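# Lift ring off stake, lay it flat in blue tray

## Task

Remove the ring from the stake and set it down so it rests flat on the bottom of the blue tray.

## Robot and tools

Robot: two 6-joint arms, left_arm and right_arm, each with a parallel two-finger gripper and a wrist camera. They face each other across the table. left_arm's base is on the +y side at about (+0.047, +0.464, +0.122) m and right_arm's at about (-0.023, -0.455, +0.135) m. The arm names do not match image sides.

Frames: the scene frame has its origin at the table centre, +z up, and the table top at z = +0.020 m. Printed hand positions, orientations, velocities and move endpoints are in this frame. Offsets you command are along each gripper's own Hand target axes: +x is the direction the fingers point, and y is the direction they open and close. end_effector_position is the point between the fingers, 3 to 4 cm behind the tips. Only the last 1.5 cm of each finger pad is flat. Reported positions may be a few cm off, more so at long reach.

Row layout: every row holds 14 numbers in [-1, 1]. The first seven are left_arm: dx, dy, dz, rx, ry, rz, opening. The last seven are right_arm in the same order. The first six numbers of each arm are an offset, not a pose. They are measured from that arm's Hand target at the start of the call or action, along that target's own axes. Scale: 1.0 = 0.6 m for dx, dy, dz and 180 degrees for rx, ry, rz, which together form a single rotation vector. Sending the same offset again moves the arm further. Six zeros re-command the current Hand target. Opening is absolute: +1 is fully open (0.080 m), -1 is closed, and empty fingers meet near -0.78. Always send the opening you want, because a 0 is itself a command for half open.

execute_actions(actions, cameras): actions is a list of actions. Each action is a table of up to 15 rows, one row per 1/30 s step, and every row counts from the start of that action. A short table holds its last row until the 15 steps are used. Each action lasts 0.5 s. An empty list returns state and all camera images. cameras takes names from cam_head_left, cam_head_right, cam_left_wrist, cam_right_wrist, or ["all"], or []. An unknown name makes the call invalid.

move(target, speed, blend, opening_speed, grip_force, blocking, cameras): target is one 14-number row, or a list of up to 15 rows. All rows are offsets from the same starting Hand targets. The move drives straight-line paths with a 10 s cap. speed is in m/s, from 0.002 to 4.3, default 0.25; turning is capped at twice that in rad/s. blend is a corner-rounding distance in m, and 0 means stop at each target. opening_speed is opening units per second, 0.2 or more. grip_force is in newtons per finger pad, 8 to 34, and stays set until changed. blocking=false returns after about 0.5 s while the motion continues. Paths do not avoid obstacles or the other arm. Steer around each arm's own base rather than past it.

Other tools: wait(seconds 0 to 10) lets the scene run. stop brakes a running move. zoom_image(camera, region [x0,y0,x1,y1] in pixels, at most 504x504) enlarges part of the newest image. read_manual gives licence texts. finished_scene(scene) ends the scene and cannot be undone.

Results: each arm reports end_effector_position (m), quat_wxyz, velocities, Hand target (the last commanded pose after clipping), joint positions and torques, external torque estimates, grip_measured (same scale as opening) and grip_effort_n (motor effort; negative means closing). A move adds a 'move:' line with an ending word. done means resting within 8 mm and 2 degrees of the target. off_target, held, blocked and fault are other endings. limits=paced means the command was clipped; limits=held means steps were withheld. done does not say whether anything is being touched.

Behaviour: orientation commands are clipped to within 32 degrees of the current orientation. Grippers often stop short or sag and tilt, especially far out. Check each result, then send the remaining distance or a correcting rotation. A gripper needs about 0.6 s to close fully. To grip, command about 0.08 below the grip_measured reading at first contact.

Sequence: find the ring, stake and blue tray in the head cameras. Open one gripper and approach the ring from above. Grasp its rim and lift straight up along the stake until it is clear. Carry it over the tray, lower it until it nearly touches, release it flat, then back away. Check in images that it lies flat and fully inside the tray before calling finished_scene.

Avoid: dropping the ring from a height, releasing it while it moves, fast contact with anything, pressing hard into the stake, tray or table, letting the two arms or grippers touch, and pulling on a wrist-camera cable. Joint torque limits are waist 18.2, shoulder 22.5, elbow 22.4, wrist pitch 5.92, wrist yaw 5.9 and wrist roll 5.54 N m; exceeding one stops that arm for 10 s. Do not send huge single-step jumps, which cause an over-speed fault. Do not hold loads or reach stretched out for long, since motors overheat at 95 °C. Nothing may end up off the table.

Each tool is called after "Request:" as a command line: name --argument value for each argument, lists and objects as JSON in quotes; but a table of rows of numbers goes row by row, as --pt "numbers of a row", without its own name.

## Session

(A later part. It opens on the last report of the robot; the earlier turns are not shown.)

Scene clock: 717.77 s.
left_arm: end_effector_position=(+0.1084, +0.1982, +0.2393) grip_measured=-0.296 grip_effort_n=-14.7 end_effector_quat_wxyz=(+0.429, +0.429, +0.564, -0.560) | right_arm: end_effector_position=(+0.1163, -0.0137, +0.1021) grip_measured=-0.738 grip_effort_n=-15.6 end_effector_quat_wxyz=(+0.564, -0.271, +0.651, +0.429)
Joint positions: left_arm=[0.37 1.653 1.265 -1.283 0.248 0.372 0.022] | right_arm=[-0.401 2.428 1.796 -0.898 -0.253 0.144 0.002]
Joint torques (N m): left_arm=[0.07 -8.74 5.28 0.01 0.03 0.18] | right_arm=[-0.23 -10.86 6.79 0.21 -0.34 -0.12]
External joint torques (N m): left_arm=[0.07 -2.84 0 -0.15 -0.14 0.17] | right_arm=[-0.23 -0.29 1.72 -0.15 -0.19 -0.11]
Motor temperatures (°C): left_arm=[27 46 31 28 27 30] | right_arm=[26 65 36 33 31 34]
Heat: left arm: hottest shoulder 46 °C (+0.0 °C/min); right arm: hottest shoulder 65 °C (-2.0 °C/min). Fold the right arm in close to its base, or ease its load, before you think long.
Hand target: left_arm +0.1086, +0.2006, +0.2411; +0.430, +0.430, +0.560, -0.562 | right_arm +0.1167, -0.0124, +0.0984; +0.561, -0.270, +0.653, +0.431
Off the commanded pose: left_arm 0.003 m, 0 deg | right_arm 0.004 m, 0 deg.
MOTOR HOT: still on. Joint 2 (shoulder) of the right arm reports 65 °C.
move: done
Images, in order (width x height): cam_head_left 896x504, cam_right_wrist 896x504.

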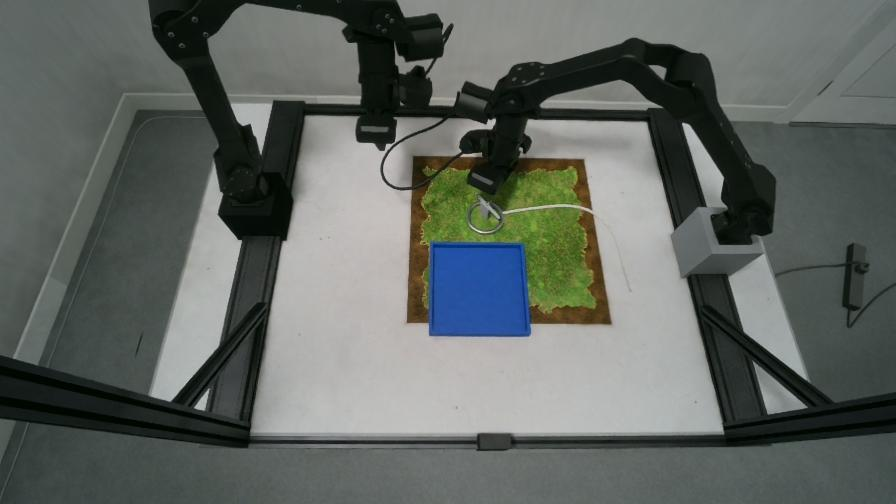

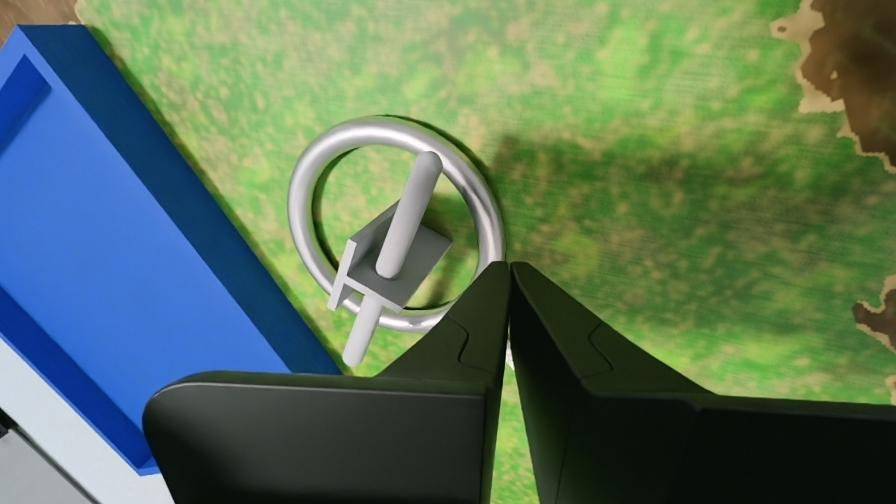

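Request:
move --pt "0 0 0 0 0 0 -0.3 -0.161 0.0432 0 0 0 0 -0.7" --pt "0 0 0 0 0 0 -0.3 -0.3135 0.3208 -0.5606 -0.3358 -0.2734 -0.0711 1" --speed 0.3 --blend '[0.04, 0]'

Request:
move --target '[0.166, -0.098, 0.3027, 0.268, 0, 0.157, -0.3, 0, 0, 0, 0, 0, 0, 1]' --speed 0.3 --cameras '["cam_left_wrist", "cam_right_wrist"]'

Scene clock: 813.50 s.
left_arm: end_effector_position=(+0.1084, +0.1982, +0.2394) grip_measured=-0.296 grip_effort_n=-14.7 end_effector_quat_wxyz=(+0.429, +0.429, +0.564, -0.561) | right_arm: end_effector_position=(-0.1681, -0.2365, +0.3256) grip_measured=+0.997 grip_effort_n=11.4 end_effector_quat_wxyz=(+0.601, -0.384, +0.045, +0.699)
Joint positions: left_arm=[0.37 1.653 1.265 -1.283 0.248 0.372 0.022] | right_arm=[0.974 1.036 0.81 -0.717 0.753 0.239 0.08]
Joint torques (N m): left_arm=[0.06 -8.75 5.27 0.01 0.03 0.17] | right_arm=[0.22 -2.21 8.28 1.01 0.64 0.2]
External joint torques (N m): left_arm=[0.09 -2.88 0.01 -0.15 -0.14 0.16] | right_arm=[0.21 0.29 2.06 -0.1 0.29 0.18]
Motor temperatures (°C): left_arm=[27 46 31 27 27 30] | right_arm=[25 63 37 32 31 33]
Heat: left arm: hottest shoulder 46 °C (+0.0 °C/min); right arm: hottest shoulder 63 °C (-2.0 °C/min). Fold the right arm in close to its base, or ease its load, before you think long.
Hand target: left_arm +0.1086, +0.2006, +0.2412; +0.430, +0.430, +0.560, -0.562 | right_arm -0.1701, -0.2351, +0.3299; +0.605, -0.378, +0.044, +0.700
Off the commanded pose: left_arm 0.003 m, 0 deg | right_arm 0.005 m, 1 deg.
MOTOR HOT: still on. Joint 2 (shoulder) of the right arm reports 63 °C.
move: done

Scene clock: 815.73 s.
left_arm: end_effector_position=(+0.0252, +0.0228, +0.1613) grip_measured=-0.296 grip_effort_n=-14.7 end_effector_quat_wxyz=(+0.338, +0.686, +0.169, -0.622) | right_arm: end_effector_position=(-0.1681, -0.2365, +0.3256) grip_measured=+0.998 grip_effort_n=11.9 end_effector_quat_wxyz=(+0.601, -0.384, +0.045, +0.699)
Joint positions: left_arm=[-0.107 2.142 1.602 -0.859 -0.192 0.732 0.022] | right_arm=[0.974 1.036 0.81 -0.717 0.753 0.239 0.08]
Joint torques (N m): left_arm=[-0.03 -9.89 7.87 0.89 -0.28 0.14] | right_arm=[0.23 -2.2 8.28 1.01 0.64 0.19]
External joint torques (N m): left_arm=[0.02 -0.27 2.26 0.29 -0.19 0.16] | right_arm=[0.23 0.3 2.03 -0.11 0.29 0.17]
Motor temperatures (°C): left_arm=[27 47 31 28 27 30] | right_arm=[25 62 37 33 31 33]
Heat: left arm: hottest shoulder 47 °C (+1.0 °C/min); right arm: hottest shoulder 62 °C (-3.0 °C/min). Fold the right arm in close to its base, or ease its load, before you think long.
Hand target: left_arm +0.0255, +0.0192, +0.1604; +0.339, +0.687, +0.166, -0.621 | right_arm -0.1701, -0.2351, +0.3299; +0.605, -0.378, +0.044, +0.700
Off the commanded pose: left_arm 0.004 m, 0 deg | right_arm 0.005 m, 1 deg.
MOTOR HOT: still on. Joint 2 (shoulder) of the right arm reports 62 °C.
move: done
Images, in order (width x height): cam_left_wrist 896x504, cam_right_wrist 896x504.

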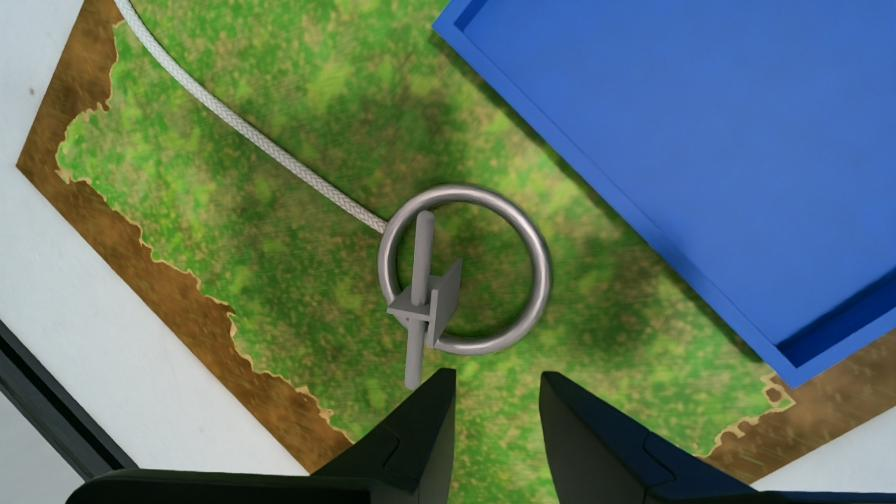

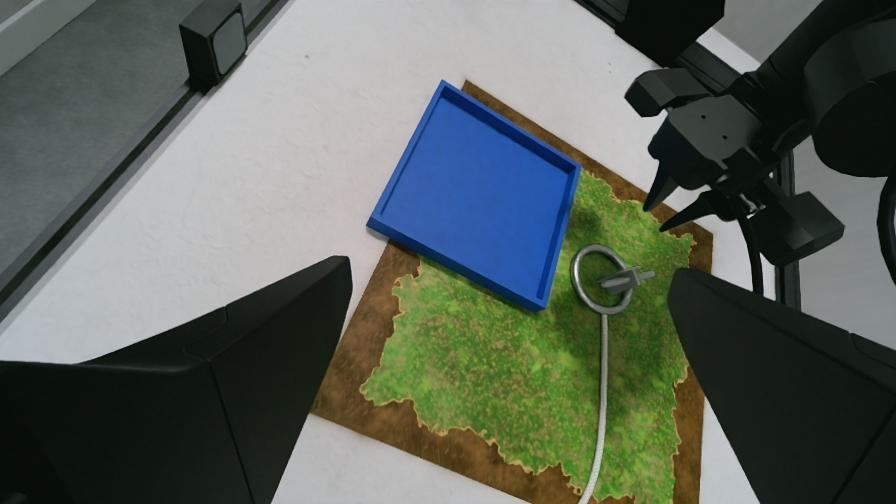

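Request:
execute_actions --actions '[]' --cameras '["all"]'

Scene clock: 837.00 s.
left_arm: end_effector_position=(+0.0252, +0.0228, +0.1613) grip_measured=-0.296 grip_effort_n=-15.1 end_effector_quat_wxyz=(+0.338, +0.686, +0.169, -0.622) | right_arm: end_effector_position=(-0.1681, -0.2365, +0.3256) grip_measured=+0.998 grip_effort_n=11.9 end_effector_quat_wxyz=(+0.601, -0.384, +0.045, +0.699)
Joint positions: left_arm=[-0.107 2.142 1.602 -0.859 -0.192 0.732 0.022] | right_arm=[0.974 1.036 0.81 -0.717 0.753 0.239 0.08]
Joint velocities: within noise
Joint torques (N m): left_arm=[-0.07 -9.85 7.91 0.9 -0.28 0.13] | right_arm=[0.25 -2.21 8.28 1.01 0.64 0.2]
External joint torques (N m): left_arm=[-0.07 -0.29 2.31 0.3 -0.19 0.14] | right_arm=[0.25 0.27 2.07 -0.1 0.29 0.18]
Motor temperatures (°C): left_arm=[27 49 32 29 27 30] | right_arm=[25 54 39 33 31 33]
Heat: left arm: hottest shoulder 49 °C (+3.0 °C/min); right arm: hottest shoulder 54 °C (-11.0 °C/min). Fold the right arm in close to its base, or ease its load, before you think long.
Hand target: left_arm +0.0255, +0.0192, +0.1604; +0.339, +0.687, +0.166, -0.621 | right_arm -0.1701, -0.2351, +0.3299; +0.605, -0.378, +0.044, +0.700
Tool commands: left_gripper/opening=-0.3 right_gripper/opening=+1.0
Off the commanded pose: left_arm 0.004 m, 0 deg | right_arm 0.005 m, 1 deg.
MOTOR HOT: still on. Joint 2 (shoulder) of the right arm reports 54 °C.

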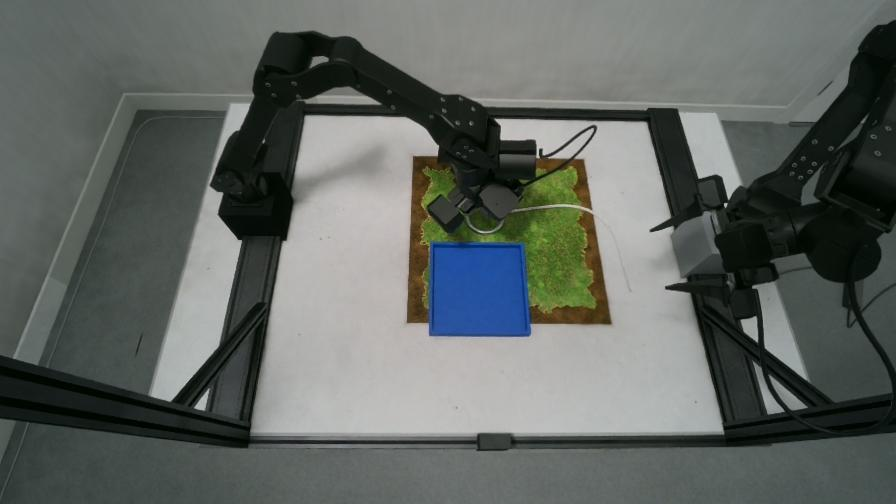

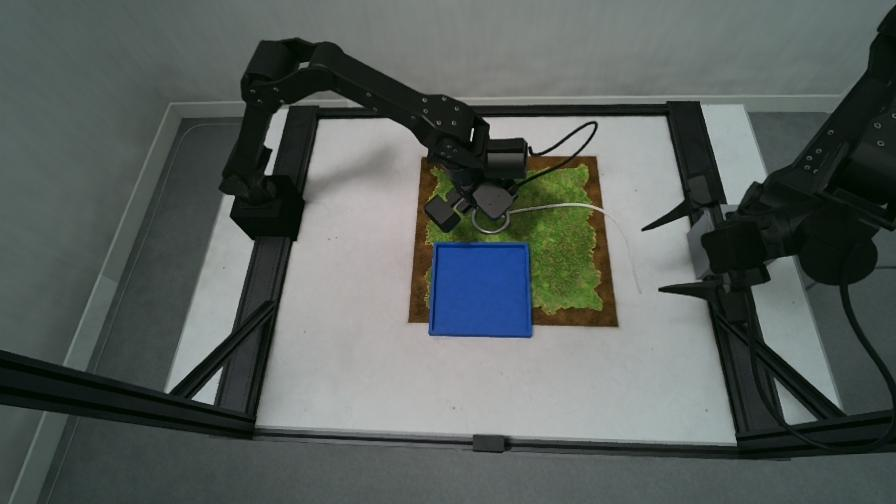

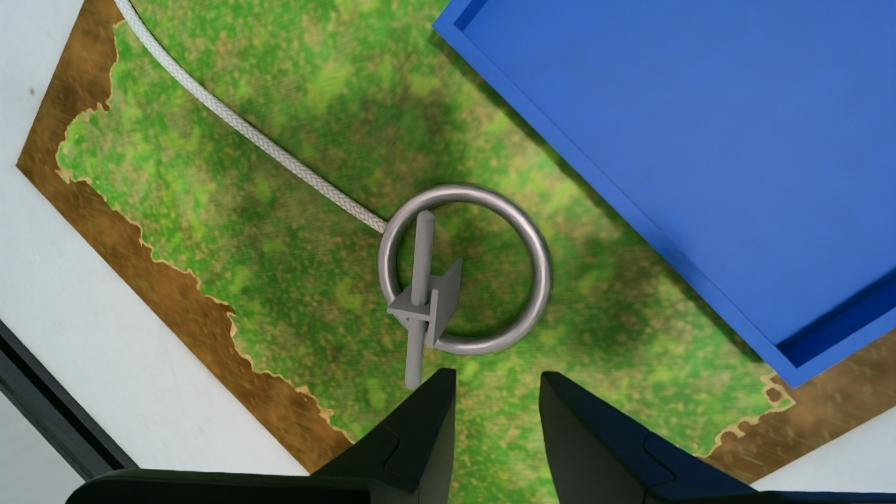

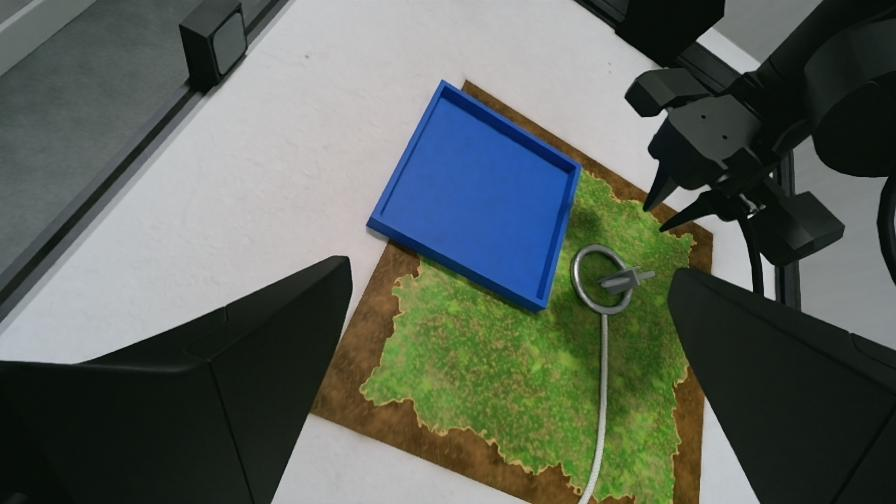

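Request:
move --target '[0.0832,-0.012,0.005,0,0,0,-0.3,0,0,0,0,0,0,1]' --speed 0.1 --cameras '["cam_left_wrist"]'

Scene clock: 885.33 s.
left_arm: end_effector_position=(+0.0257, +0.0108, +0.1155) grip_measured=-0.296 grip_effort_n=-14.7 end_effector_quat_wxyz=(+0.343, +0.683, +0.164, -0.623) | right_arm: end_effector_position=(-0.1681, -0.2365, +0.3256) grip_measured=+0.998 grip_effort_n=11.9 end_effector_quat_wxyz=(+0.601, -0.384, +0.045, +0.699)
Joint positions: left_arm=[-0.103 2.238 1.563 -0.708 -0.192 0.738 0.022] | right_arm=[0.974 1.036 0.81 -0.717 0.753 0.239 0.08]
Joint torques (N m): left_arm=[0.08 -10.52 5.59 0.93 -0.25 0.12] | right_arm=[0.23 -2.21 8.26 1.01 0.64 0.2]
External joint torques (N m): left_arm=[0 -0.76 0.33 0.33 -0.15 0.14] | right_arm=[0.23 0.33 2.01 -0.1 0.28 0.18]
Motor temperatures (°C): left_arm=[27 51 34 29 27 30] | right_arm=[25 45 42 34 31 33]
Heat: left arm: hottest shoulder 51 °C (+3.0 °C/min); right arm: hottest shoulder 45 °C (-13.1 °C/min). Fold the left arm in close to its base, or ease its load, before you think long.
Hand target: left_arm +0.0274, +0.0126, +0.1104; +0.339, +0.687, +0.166, -0.621 | right_arm -0.1701, -0.2351, +0.3299; +0.605, -0.378, +0.044, +0.700
Off the commanded pose: left_arm 0.006 m, 1 deg | right_arm 0.005 m, 1 deg.
MOTOR HOT: joint 2 (shoulder) of the left arm reports 51 °C; the controller stops that arm at 95 °C. To cool a motor, set the load down, stop pushing, or move to a pose that needs little force.
MOTOR HOT: cleared for the motors of the right arm.
move: done
Images, in order (width x height): cam_left_wrist 896x504.

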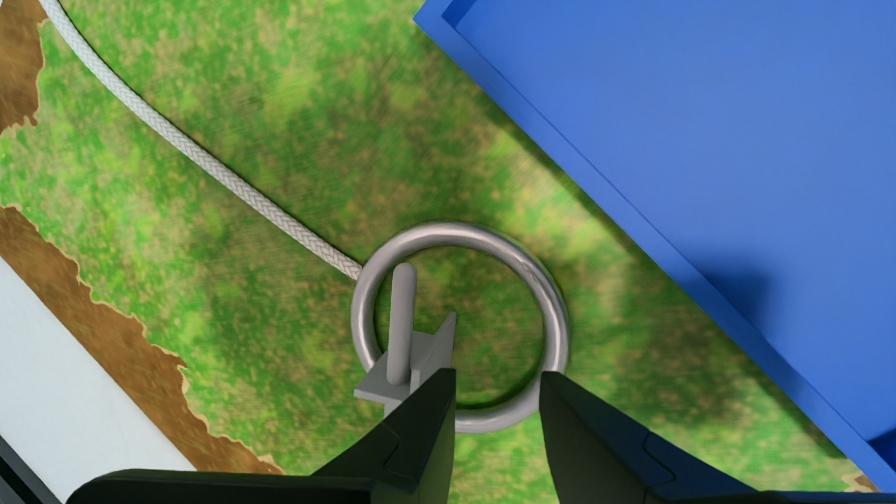

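Request:
move --target '[0.0265,-0.0297,-0.0083,0,0,0,-0.3,0,0,0,0,0,0,1]' --speed 0.1 --cameras '["cam_left_wrist","cam_right_wrist"]'

Scene clock: 926.17 s.
left_arm: end_effector_position=(+0.0220, +0.0234, +0.0939) grip_measured=-0.296 grip_effort_n=-15.1 end_effector_quat_wxyz=(+0.340, +0.685, +0.163, -0.624) | right_arm: end_effector_position=(-0.1681, -0.2365, +0.3256) grip_measured=+0.998 grip_effort_n=11.4 end_effector_quat_wxyz=(+0.601, -0.384, +0.045, +0.699)
Joint positions: left_arm=[-0.115 2.238 1.468 -0.618 -0.193 0.732 0.022] | right_arm=[0.974 1.036 0.81 -0.717 0.753 0.239 0.08]
Joint torques (N m): left_arm=[-0.28 -10.76 5.06 0.96 -0.28 -0.22] | right_arm=[0.22 -2.2 8.28 1.01 0.64 0.2]
External joint torques (N m): left_arm=[-0.19 -0.95 -0.13 0.34 -0.2 -0.2] | right_arm=[0.23 0.31 2.07 -0.09 0.28 0.17]
Motor temperatures (°C): left_arm=[27 56 32 30 27 30] | right_arm=[25 42 42 34 31 33]
Heat: left arm: hottest shoulder 56 °C (+5.1 °C/min); right arm: hottest shoulder 42 °C (-6.1 °C/min). Fold the left arm in close to its base, or ease its load, before you think long.
Hand target: left_arm +0.0222, +0.0257, +0.0903; +0.339, +0.687, +0.166, -0.621 | right_arm -0.1701, -0.2351, +0.3299; +0.605, -0.378, +0.044, +0.700
Off the commanded pose: left_arm 0.004 m, 1 deg | right_arm 0.005 m, 1 deg.
MOTOR HOT: still on. Joint 2 (shoulder) of the left arm reports 56 °C.
move: done
Images, in order (width x height): cam_left_wrist 896x504, cam_right_wrist 896x504.

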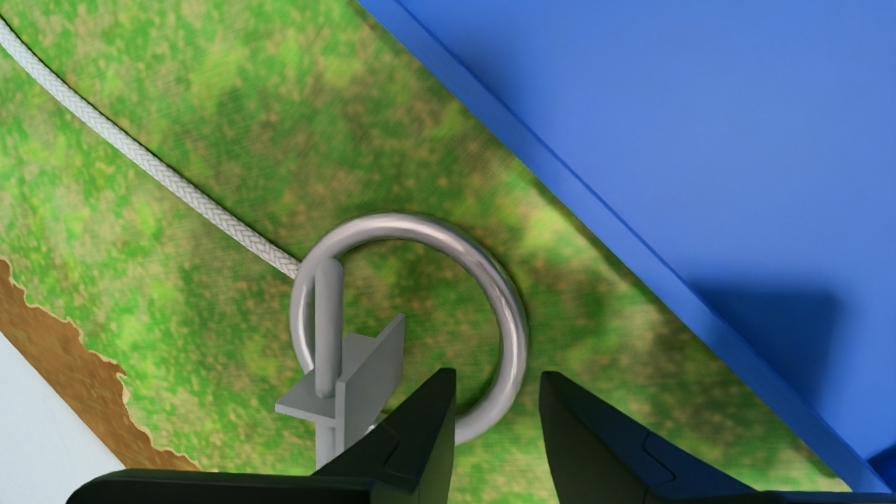

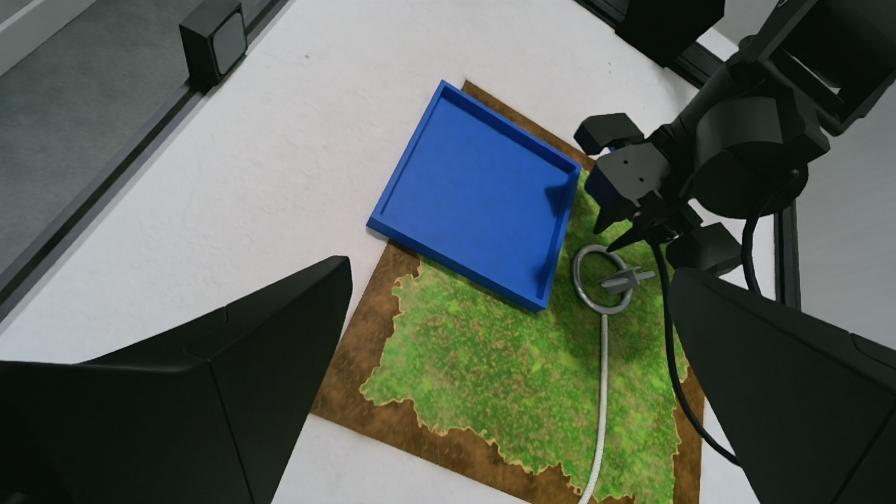

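Request:
move --target '[0.0217,-0.0092,0.0033,0,0,0,-0.3,0,0,0,0,0,0,1]' --speed 0.08 --cameras '["cam_left_wrist"]'

Request:
zoom_image --camera "cam_left_wrist" --region '[280, 200, 680, 500]'

Scene clock: 935.83 s.
left_arm: end_effector_position=(+0.0193, +0.0228, +0.0821) grip_measured=-0.296 grip_effort_n=-15.1 end_effector_quat_wxyz=(+0.342, +0.684, +0.162, -0.624) | right_arm: end_effector_position=(-0.1681, -0.2365, +0.3256) grip_measured=+0.998 grip_effort_n=11.9 end_effector_quat_wxyz=(+0.601, -0.384, +0.045, +0.699)
Joint positions: left_arm=[-0.122 2.262 1.454 -0.576 -0.194 0.725 0.022] | right_arm=[0.974 1.036 0.81 -0.717 0.753 0.239 0.08]
Joint torques (N m): left_arm=[-0.27 -10.13 5.08 0.93 -0.28 -0.22] | right_arm=[0.23 -2.21 8.28 1.01 0.64 0.19]
External joint torques (N m): left_arm=[-0.22 -0.39 0.05 0.32 -0.2 -0.2] | right_arm=[0.22 0.33 2.04 -0.1 0.29 0.17]
Motor temperatures (°C): left_arm=[27 57 32 30 27 30] | right_arm=[25 41 42 34 31 33]
Heat: left arm: hottest shoulder 57 °C (+6.0 °C/min); right arm: hottest elbow 42 °C (+1.0 °C/min). Fold the left arm in close to its base, or ease its load, before you think long.
Hand target: left_arm +0.0194, +0.0257, +0.0764; +0.339, +0.687, +0.166, -0.621 | right_arm -0.1701, -0.2351, +0.3299; +0.605, -0.378, +0.044, +0.700
Off the commanded pose: left_arm 0.007 m, 1 deg | right_arm 0.005 m, 1 deg.
MOTOR HOT: still on. Joint 2 (shoulder) of the left arm reports 57 °C.
move: done
Images, in order (width x height): cam_left_wrist 896x504.

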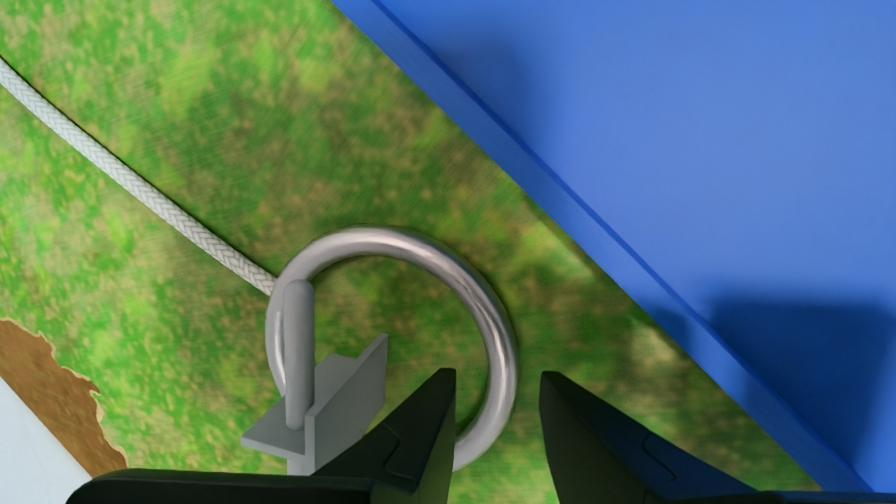

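Scaled by 1.260.

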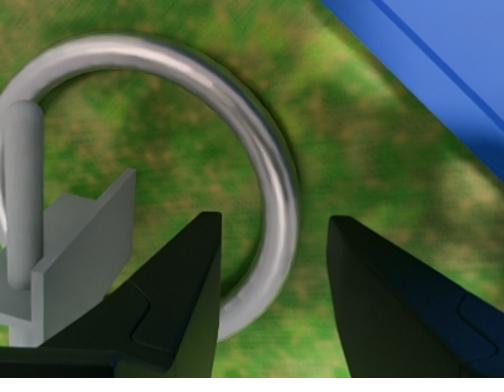

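Request:
move --target '[0.0225,-0.0035,-0.0095,0,0,0,-0.3,0,0,0,0,0,0,1]' --speed 0.08 --cameras '["cam_left_wrist"]'

Request:
zoom_image --camera "cam_left_wrist" --region '[280, 200, 680, 500]'

Scene clock: 944.17 s.
left_arm: end_effector_position=(+0.0232, +0.0253, +0.0686) grip_measured=-0.296 grip_effort_n=-15.6 end_effector_quat_wxyz=(+0.344, +0.683, +0.163, -0.623) | right_arm: end_effector_position=(-0.1681, -0.2365, +0.3256) grip_measured=+0.998 grip_effort_n=10.9 end_effector_quat_wxyz=(+0.601, -0.384, +0.045, +0.699)
Joint positions: left_arm=[-0.114 2.28 1.423 -0.524 -0.194 0.727 0.022] | right_arm=[0.974 1.036 0.81 -0.717 0.753 0.239 0.08]
Joint torques (N m): left_arm=[-0.07 -9.99 4.9 0.96 -0.22 0.14] | right_arm=[0.24 -2.2 8.27 1.01 0.63 0.19]
External joint torques (N m): left_arm=[-0.07 -0.21 -0.06 0.32 -0.12 0.15] | right_arm=[0.23 0.28 2.05 -0.09 0.28 0.17]
Motor temperatures (°C): left_arm=[27 57 32 30 27 30] | right_arm=[25 41 43 34 31 33]
Heat: left arm: hottest shoulder 57 °C (+6.1 °C/min); right arm: hottest elbow 43 °C (+1.0 °C/min). Fold the left arm in close to its base, or ease its load, before you think long.
Hand target: left_arm +0.0247, +0.0285, +0.0627; +0.339, +0.687, +0.166, -0.621 | right_arm -0.1701, -0.2351, +0.3299; +0.605, -0.378, +0.044, +0.700
Off the commanded pose: left_arm 0.007 m, 1 deg | right_arm 0.005 m, 1 deg.
MOTOR HOT: still on. Joint 2 (shoulder) of the left arm reports 57 °C.
move: done
Images, in order (width x height): cam_left_wrist 896x504.

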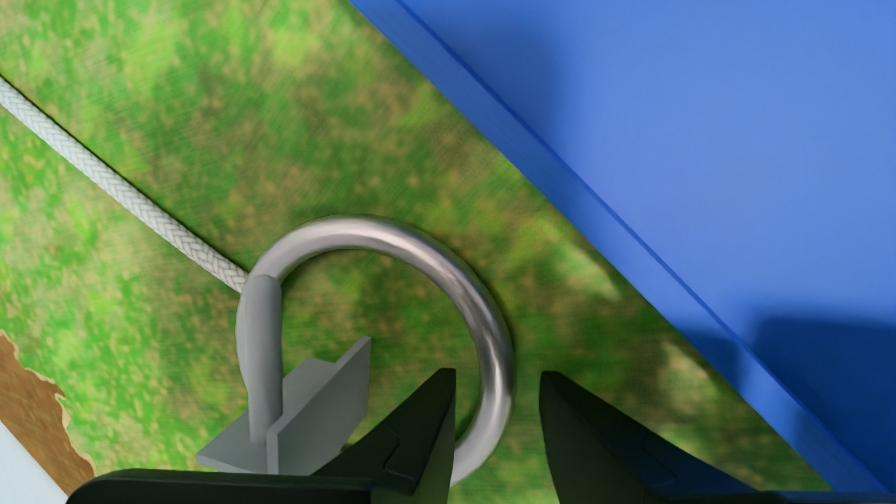

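Scaled by 1.260.

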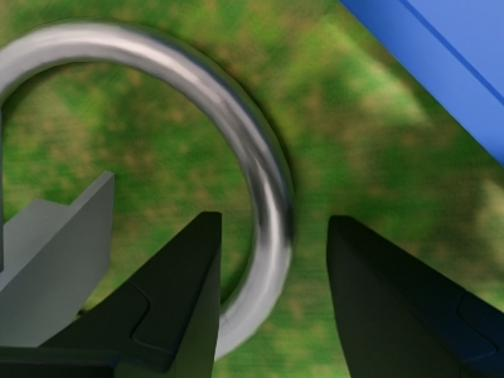

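Request:
move --target '[0.0113,-0.003,-0.002,0,0,0,-0.3,0,0,0,0,0,0,1]' --speed 0.05 --cameras '["cam_left_wrist"]'

Request:
zoom_image --camera "cam_left_wrist" --region '[280, 200, 680, 500]'

Scene clock: 950.43 s.
left_arm: end_effector_position=(+0.0233, +0.0247, +0.0649) grip_measured=-0.296 grip_effort_n=-14.7 end_effector_quat_wxyz=(+0.346, +0.682, +0.161, -0.624) | right_arm: end_effector_position=(-0.1681, -0.2365, +0.3256) grip_measured=+0.998 grip_effort_n=11.9 end_effector_quat_wxyz=(+0.601, -0.384, +0.045, +0.699)
Joint positions: left_arm=[-0.113 2.287 1.415 -0.503 -0.194 0.729 0.022] | right_arm=[0.974 1.036 0.81 -0.717 0.753 0.239 0.08]
Joint torques (N m): left_arm=[0.06 -9.2 4.65 1.2 -0.2 0.12] | right_arm=[0.24 -2.19 8.27 1.01 0.63 0.19]
External joint torques (N m): left_arm=[0.12 0.49 -0.22 0.58 -0.11 0.14] | right_arm=[0.25 0.31 2.06 -0.1 0.28 0.17]
Motor temperatures (°C): left_arm=[27 55 32 30 27 29] | right_arm=[25 40 43 34 31 33]
Heat: left arm: hottest shoulder 55 °C (+2.0 °C/min); right arm: hottest elbow 43 °C (+1.0 °C/min). Fold the left arm in close to its base, or ease its load, before you think long.
Hand target: left_arm +0.0255, +0.0291, +0.0558; +0.339, +0.687, +0.166, -0.621 | right_arm -0.1701, -0.2351, +0.3299; +0.605, -0.378, +0.044, +0.700
Off the commanded pose: left_arm 0.011 m, 1 deg | right_arm 0.005 m, 1 deg.
MOTOR HOT: still on. Joint 2 (shoulder) of the left arm reports 55 °C.
move: off_target (left_arm)
Images, in order (width x height): cam_left_wrist 896x504.

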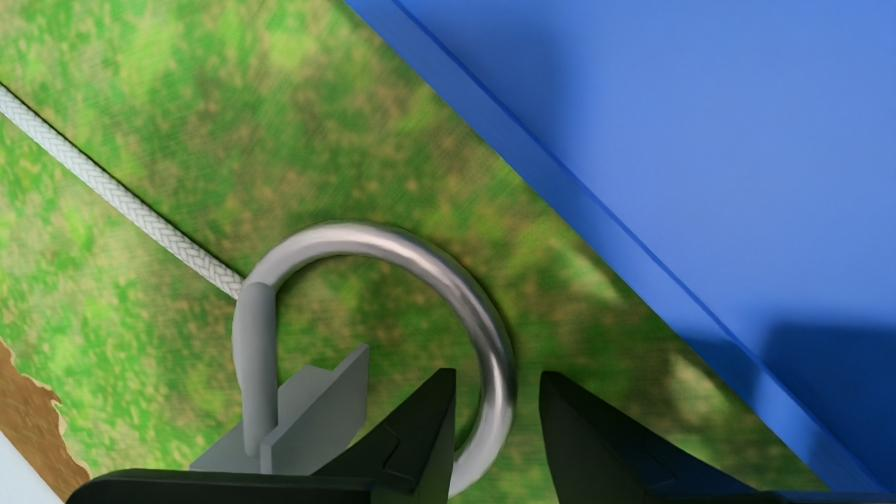

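Scaled by 1.260.

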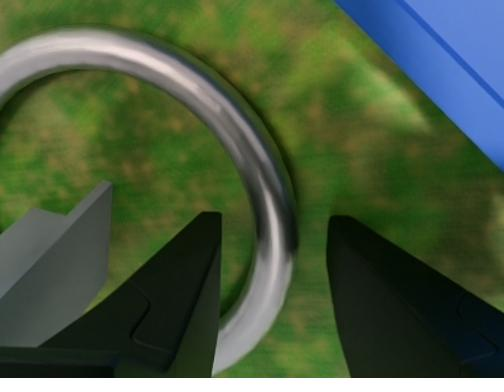

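Request:
move --pt "-0.0105 0.0028 0 0 0 0 -0.3 0 0 0 0 0 0 1" --pt "-0.0105 0.0028 0 0 0 0 -0.74 0 0 0 0 0 0 1" --speed 0.05 --opening_speed 0.5 --cameras '["cam_left_wrist"]'

Request:
zoom_image --camera "cam_left_wrist" --region '[280, 200, 680, 500]'

Scene clock: 958.53 s.
left_arm: end_effector_position=(+0.0246, +0.0274, +0.0643) grip_measured=-0.615 grip_effort_n=-83.5 end_effector_quat_wxyz=(+0.342, +0.685, +0.165, -0.622) | right_arm: end_effector_position=(-0.1681, -0.2365, +0.3256) grip_measured=+0.998 grip_effort_n=11.9 end_effector_quat_wxyz=(+0.601, -0.384, +0.045, +0.699)
Joint positions: left_arm=[-0.111 2.287 1.414 -0.516 -0.195 0.73 0.007] | right_arm=[0.974 1.036 0.81 -0.717 0.753 0.239 0.08]
Joint torques (N m): left_arm=[0.02 -11.01 5.21 0.62 -0.18 0.09] | right_arm=[0.23 -2.2 8.28 1.01 0.64 0.19]
External joint torques (N m): left_arm=[-0.04 -1.35 0.39 0.03 -0.08 0.1] | right_arm=[0.21 0.33 2.01 -0.11 0.28 0.17]
Heat: left arm: hottest shoulder 53 °C (-1.0 °C/min); right arm: hottest elbow 43 °C (+1.0 °C/min). Fold the left arm in close to its base, or ease its load, before you think long.
Hand target: left_arm +0.0255, +0.0292, +0.0623; +0.339, +0.687, +0.166, -0.621 | right_arm -0.1701, -0.2351, +0.3299; +0.605, -0.378, +0.044, +0.700
Off the commanded pose: left_arm 0.003 m, 0 deg | right_arm 0.005 m, 1 deg.
MOTOR HOT: still on. Joint 2 (shoulder) of the left arm reports 53 °C.
move: done
Images, in order (width x height): cam_left_wrist 896x504.

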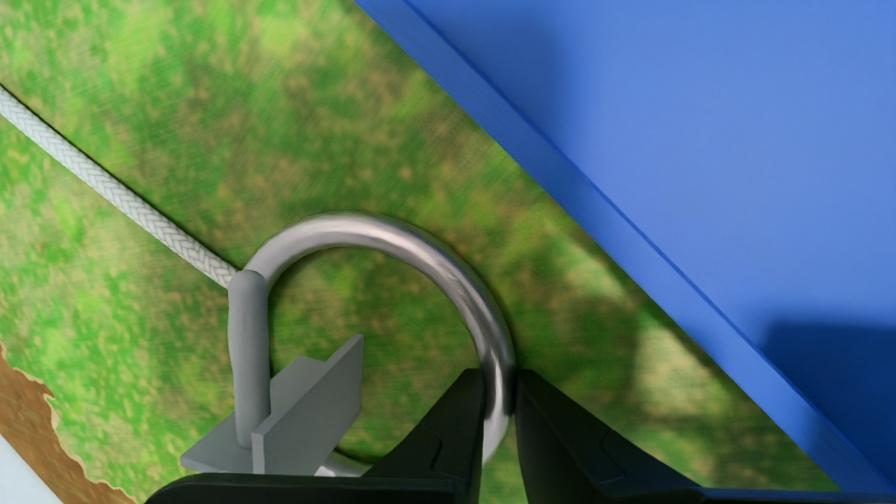

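Scaled by 1.260.

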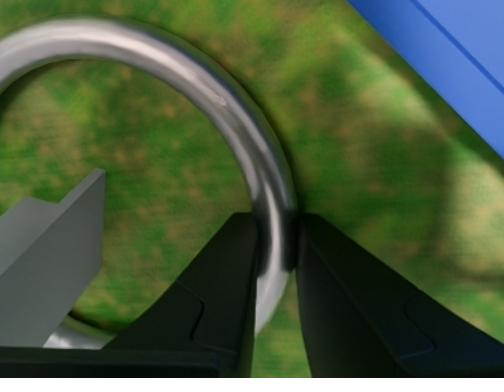

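Request:
wait --seconds 0 --cameras '["cam_right_wrist","cam_head_left"]'

Request:
zoom_image --camera "cam_right_wrist" --region '[560, 220, 680, 320]'

Request:
zoom_image --camera "cam_head_left" --region '[440, 180, 540, 250]'

Scene clock: 971.77 s.
left_arm: end_effector_position=(+0.0246, +0.0274, +0.0643) grip_measured=-0.615 grip_effort_n=-83.5 end_effector_quat_wxyz=(+0.342, +0.685, +0.165, -0.622) | right_arm: end_effector_position=(-0.1681, -0.2365, +0.3256) grip_measured=+0.998 grip_effort_n=11.9 end_effector_quat_wxyz=(+0.601, -0.384, +0.045, +0.699)
Joint positions: left_arm=[-0.111 2.287 1.414 -0.516 -0.195 0.73 0.007] | right_arm=[0.974 1.036 0.81 -0.717 0.753 0.239 0.08]
Joint torques (N m): left_arm=[0.03 -11 5.2 0.63 -0.17 0.08] | right_arm=[0.24 -2.2 8.28 1.01 0.64 0.2]
External joint torques (N m): left_arm=[-0.03 -1.43 0.45 0.05 -0.08 0.1] | right_arm=[0.26 0.33 2.02 -0.11 0.28 0.18]
Heat: left arm: hottest shoulder 52 °C (-3.0 °C/min); right arm: hottest elbow 43 °C (+1.0 °C/min). Fold the left arm in close to its base, or ease its load, before you think long.
Hand target: left_arm +0.0255, +0.0292, +0.0623; +0.339, +0.687, +0.166, -0.621 | right_arm -0.1701, -0.2351, +0.3299; +0.605, -0.378, +0.044, +0.700
Tool commands: left_gripper/opening=-0.74 right_gripper/opening=+1.0
Off the commanded pose: left_arm 0.003 m, 0 deg | right_arm 0.005 m, 1 deg.
MOTOR HOT: still on. Joint 2 (shoulder) of the left arm reports 52 °C.
Images, in order (width x height): cam_head_left 896x504, cam_right_wrist 896x504.

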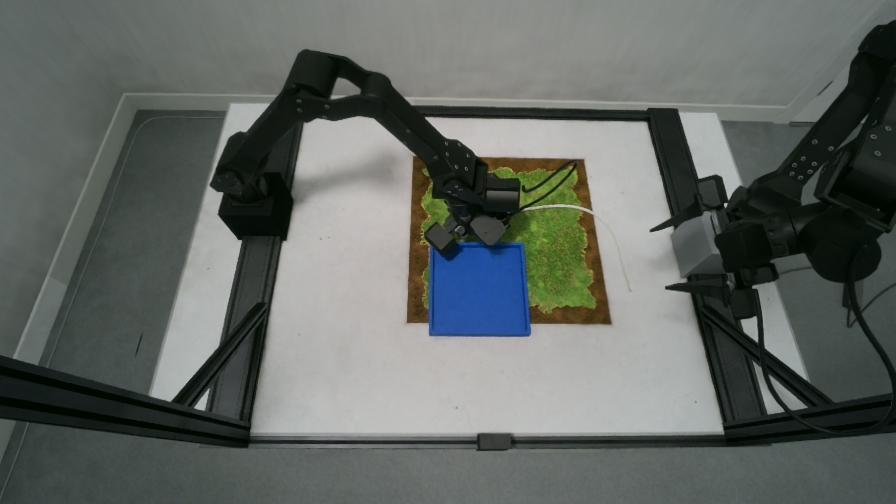

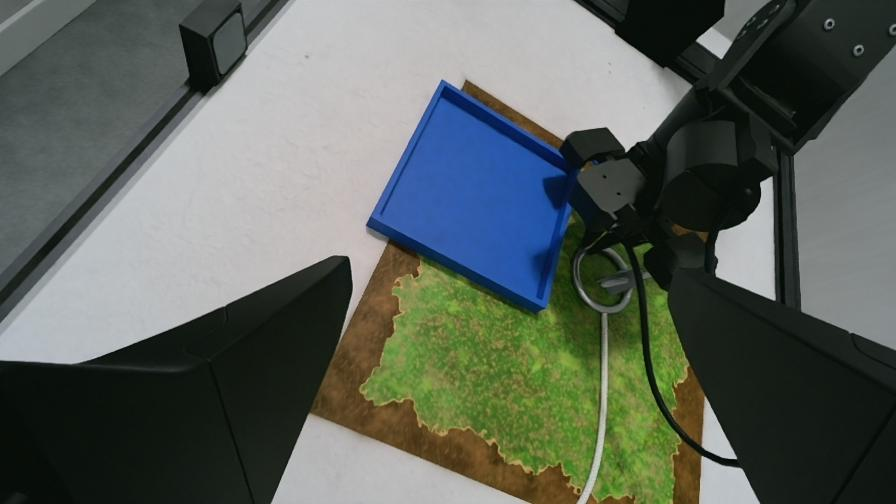

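Scaled by 4.200.

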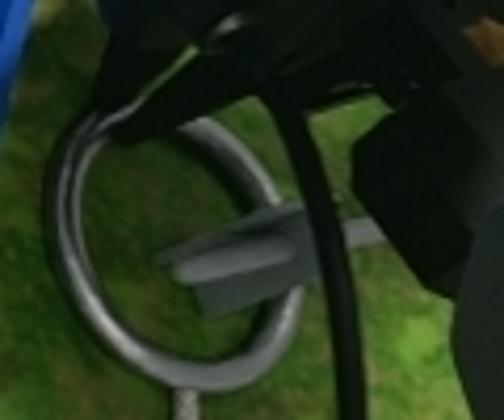

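Scaled by 5.040.

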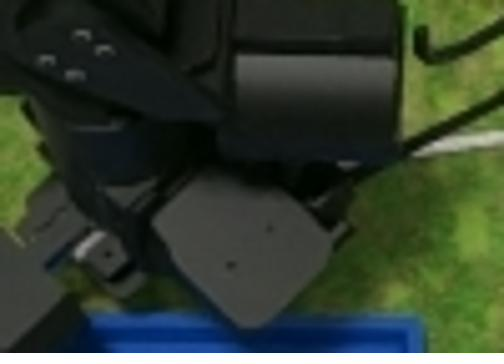

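Request:
move --pt "-0.0160 0.0043 0 0 0 0 -0.74 0 0 0 0 0 0 1" --pt "-0.0193 0.0052 0.019 0 0 0 -0.74 0 0 0 0 0 0 1" --speed 0.05 --cameras '["cam_left_wrist","cam_right_wrist"]'

Request:
zoom_image --camera "cam_right_wrist" --region '[560, 220, 680, 320]'

Scene clock: 1016.60 s.
left_arm: end_effector_position=(+0.0171, +0.0256, +0.0736) grip_measured=-0.615 grip_effort_n=-83.5 end_effector_quat_wxyz=(+0.334, +0.688, +0.167, -0.622) | right_arm: end_effector_position=(-0.1681, -0.2365, +0.3256) grip_measured=+0.998 grip_effort_n=11.4 end_effector_quat_wxyz=(+0.601, -0.384, +0.045, +0.699)
Joint positions: left_arm=[-0.128 2.284 1.457 -0.579 -0.195 0.721 0.007] | right_arm=[0.974 1.036 0.81 -0.717 0.753 0.239 0.08]
Joint torques (N m): left_arm=[-0.04 -10.55 7.35 0.65 -0.28 -0.18] | right_arm=[0.24 -2.2 8.27 1.01 0.64 0.2]
External joint torques (N m): left_arm=[-0.17 -0.77 2.42 0.09 -0.18 -0.16] | right_arm=[0.23 0.34 2 -0.12 0.28 0.18]
Heat: left arm: hottest shoulder 53 °C (-1.0 °C/min); right arm: hottest elbow 43 °C (+0.0 °C/min). Fold the left arm in close to its base, or ease its load, before you think long.
Hand target: left_arm +0.0171, +0.0217, +0.0742; +0.339, +0.687, +0.166, -0.621 | right_arm -0.1701, -0.2351, +0.3299; +0.605, -0.378, +0.044, +0.700
Off the commanded pose: left_arm 0.004 m, 1 deg | right_arm 0.005 m, 1 deg.
MOTOR HOT: still on. Joint 2 (shoulder) of the left arm reports 53 °C.
move: done
Images, in order (width x height): cam_left_wrist 896x504, cam_right_wrist 896x504.

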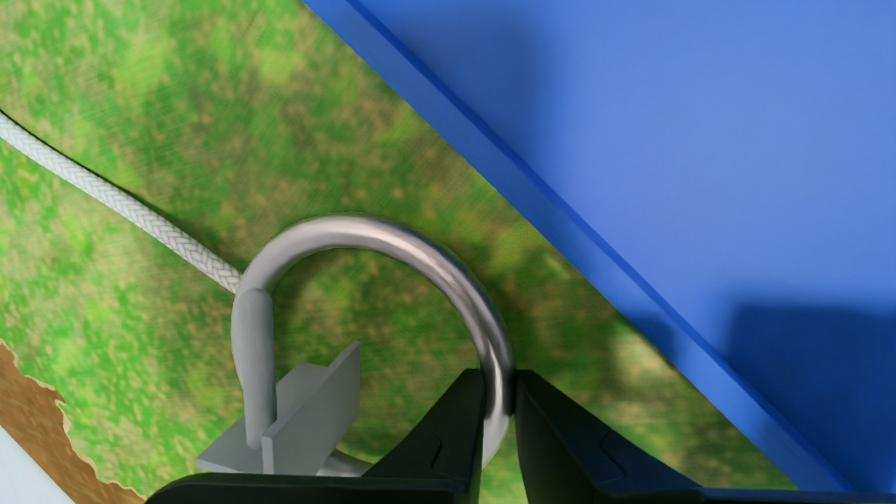

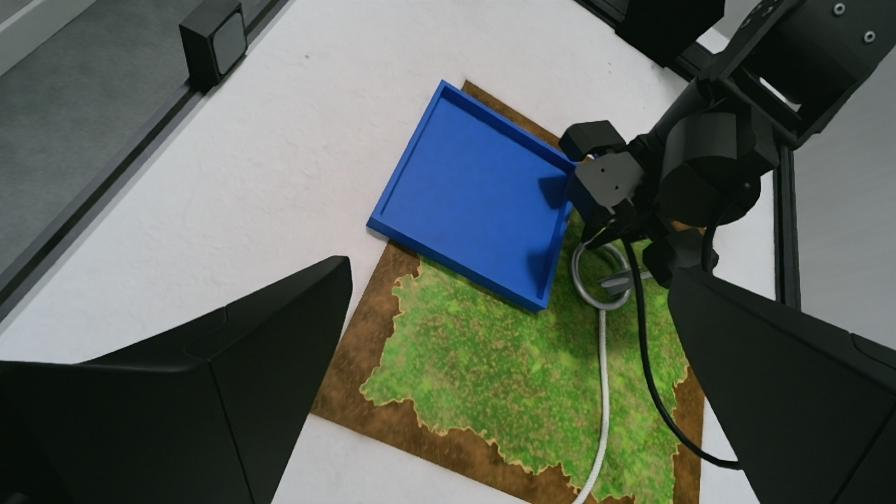

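Scaled by 4.200.

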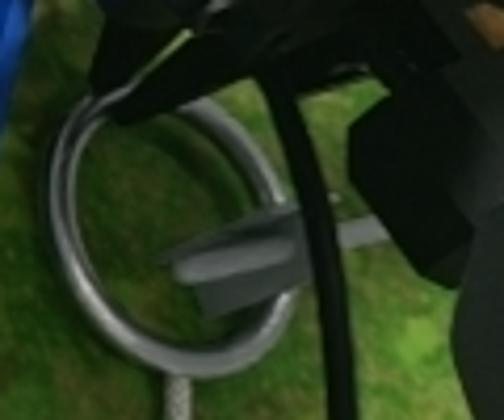

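Request:
move --target '[0.0,0.0,0.0167,0,0,0,-0.74,0,0,0,0,0,0,1]' --speed 0.05 --cameras '["cam_left_wrist","cam_right_wrist"]'

Request:
zoom_image --camera "cam_right_wrist" --region '[560, 220, 680, 320]'

Scene clock: 1030.40 s.
left_arm: end_effector_position=(+0.0115, +0.0195, +0.0734) grip_measured=-0.615 grip_effort_n=-83.5 end_effector_quat_wxyz=(+0.335, +0.688, +0.169, -0.621) | right_arm: end_effector_position=(-0.1681, -0.2365, +0.3256) grip_measured=+0.998 grip_effort_n=11.4 end_effector_quat_wxyz=(+0.601, -0.384, +0.045, +0.699)
Joint positions: left_arm=[-0.139 2.309 1.502 -0.605 -0.198 0.705 0.007] | right_arm=[0.974 1.036 0.81 -0.717 0.753 0.239 0.08]
Joint torques (N m): left_arm=[-0.4 -10.79 7.77 0.74 -0.28 -0.18] | right_arm=[0.24 -2.19 8.29 1.01 0.64 0.19]
External joint torques (N m): left_arm=[-0.33 -0.78 2.74 0.16 -0.18 -0.16] | right_arm=[0.25 0.31 2.06 -0.09 0.28 0.17]
Motor temperatures (°C): left_arm=[27 57 33 28 27 29] | right_arm=[25 38 43 35 31 33]
Heat: left arm: hottest shoulder 57 °C (+5.1 °C/min); right arm: hottest elbow 43 °C (+0.0 °C/min). Fold the left arm in close to its base, or ease its load, before you think long.
Hand target: left_arm +0.0097, +0.0148, +0.0743; +0.339, +0.687, +0.166, -0.621 | right_arm -0.1701, -0.2351, +0.3299; +0.605, -0.378, +0.044, +0.700
Off the commanded pose: left_arm 0.005 m, 1 deg | right_arm 0.005 m, 1 deg.
MOTOR HOT: still on. Joint 2 (shoulder) of the left arm reports 57 °C.
move: done
Images, in order (width x height): cam_left_wrist 896x504, cam_right_wrist 896x504.

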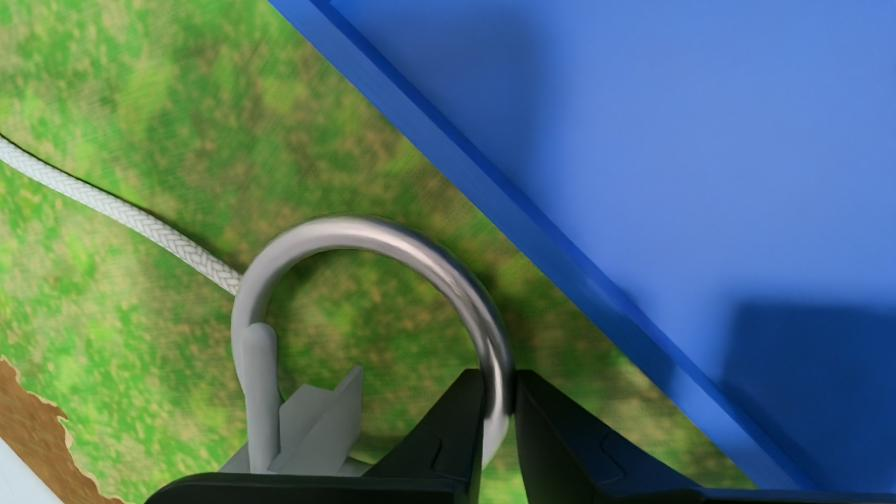

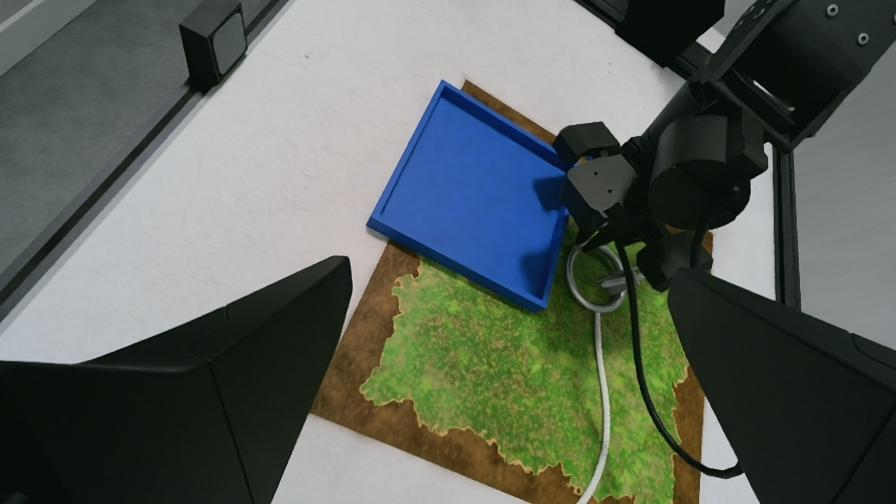

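Scaled by 4.200.

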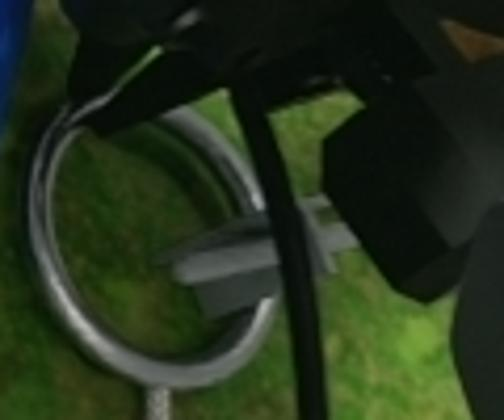

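Request:
move --target '[-0.0161,0.0043,0.0100,0,0,0,-0.74,0,0,0,0,0,0,1]' --speed 0.05 --cameras '["cam_left_wrist"]'

Scene clock: 1062.00 s.
left_arm: end_effector_position=(+0.0108, +0.0177, +0.0804) grip_measured=-0.615 grip_effort_n=-83.5 end_effector_quat_wxyz=(+0.334, +0.691, +0.174, -0.617) | right_arm: end_effector_position=(-0.1681, -0.2365, +0.3256) grip_measured=+0.998 grip_effort_n=11.4 end_effector_quat_wxyz=(+0.601, -0.384, +0.045, +0.699)
Joint positions: left_arm=[-0.142 2.309 1.537 -0.652 -0.204 0.695 0.007] | right_arm=[0.974 1.036 0.81 -0.717 0.753 0.239 0.08]
Joint torques (N m): left_arm=[-0.91 -11.42 8.26 0.89 -0.13 -0.15] | right_arm=[0.23 -2.18 8.28 1.01 0.64 0.19]
External joint torques (N m): left_arm=[-0.82 -1.32 3.15 0.34 -0.04 -0.14] | right_arm=[0.22 0.28 2.06 -0.1 0.29 0.17]
Heat: left arm: hottest shoulder 53 °C (+1.0 °C/min); right arm: hottest elbow 44 °C (+1.0 °C/min). Fold the left arm in close to its base, or ease its load, before you think long.
Hand target: left_arm +0.0053, +0.0109, +0.0842; +0.339, +0.687, +0.166, -0.621 | right_arm -0.1701, -0.2351, +0.3299; +0.605, -0.378, +0.044, +0.700
Off the commanded pose: left_arm 0.010 m, 1 deg | right_arm 0.005 m, 1 deg.
MOTOR HOT: still on. Joint 2 (shoulder) of the left arm reports 53 °C.
move: off_target (left_arm)
Images, in order (width x height): cam_left_wrist 896x504.

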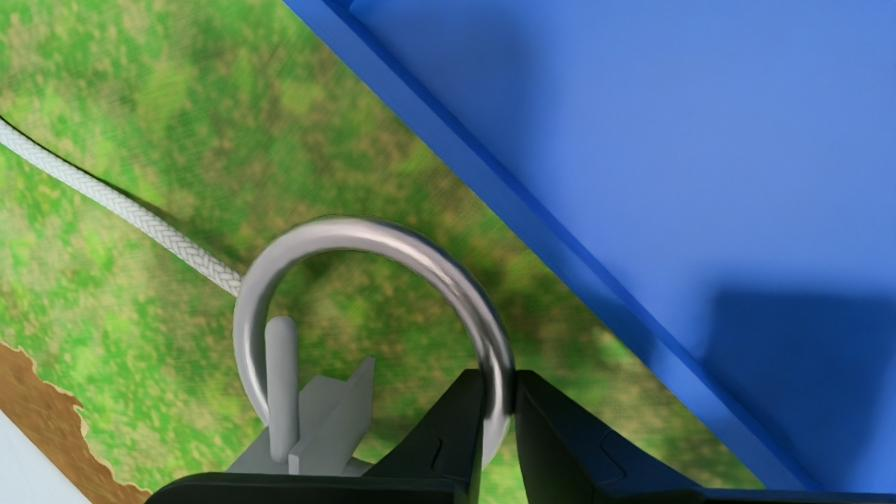

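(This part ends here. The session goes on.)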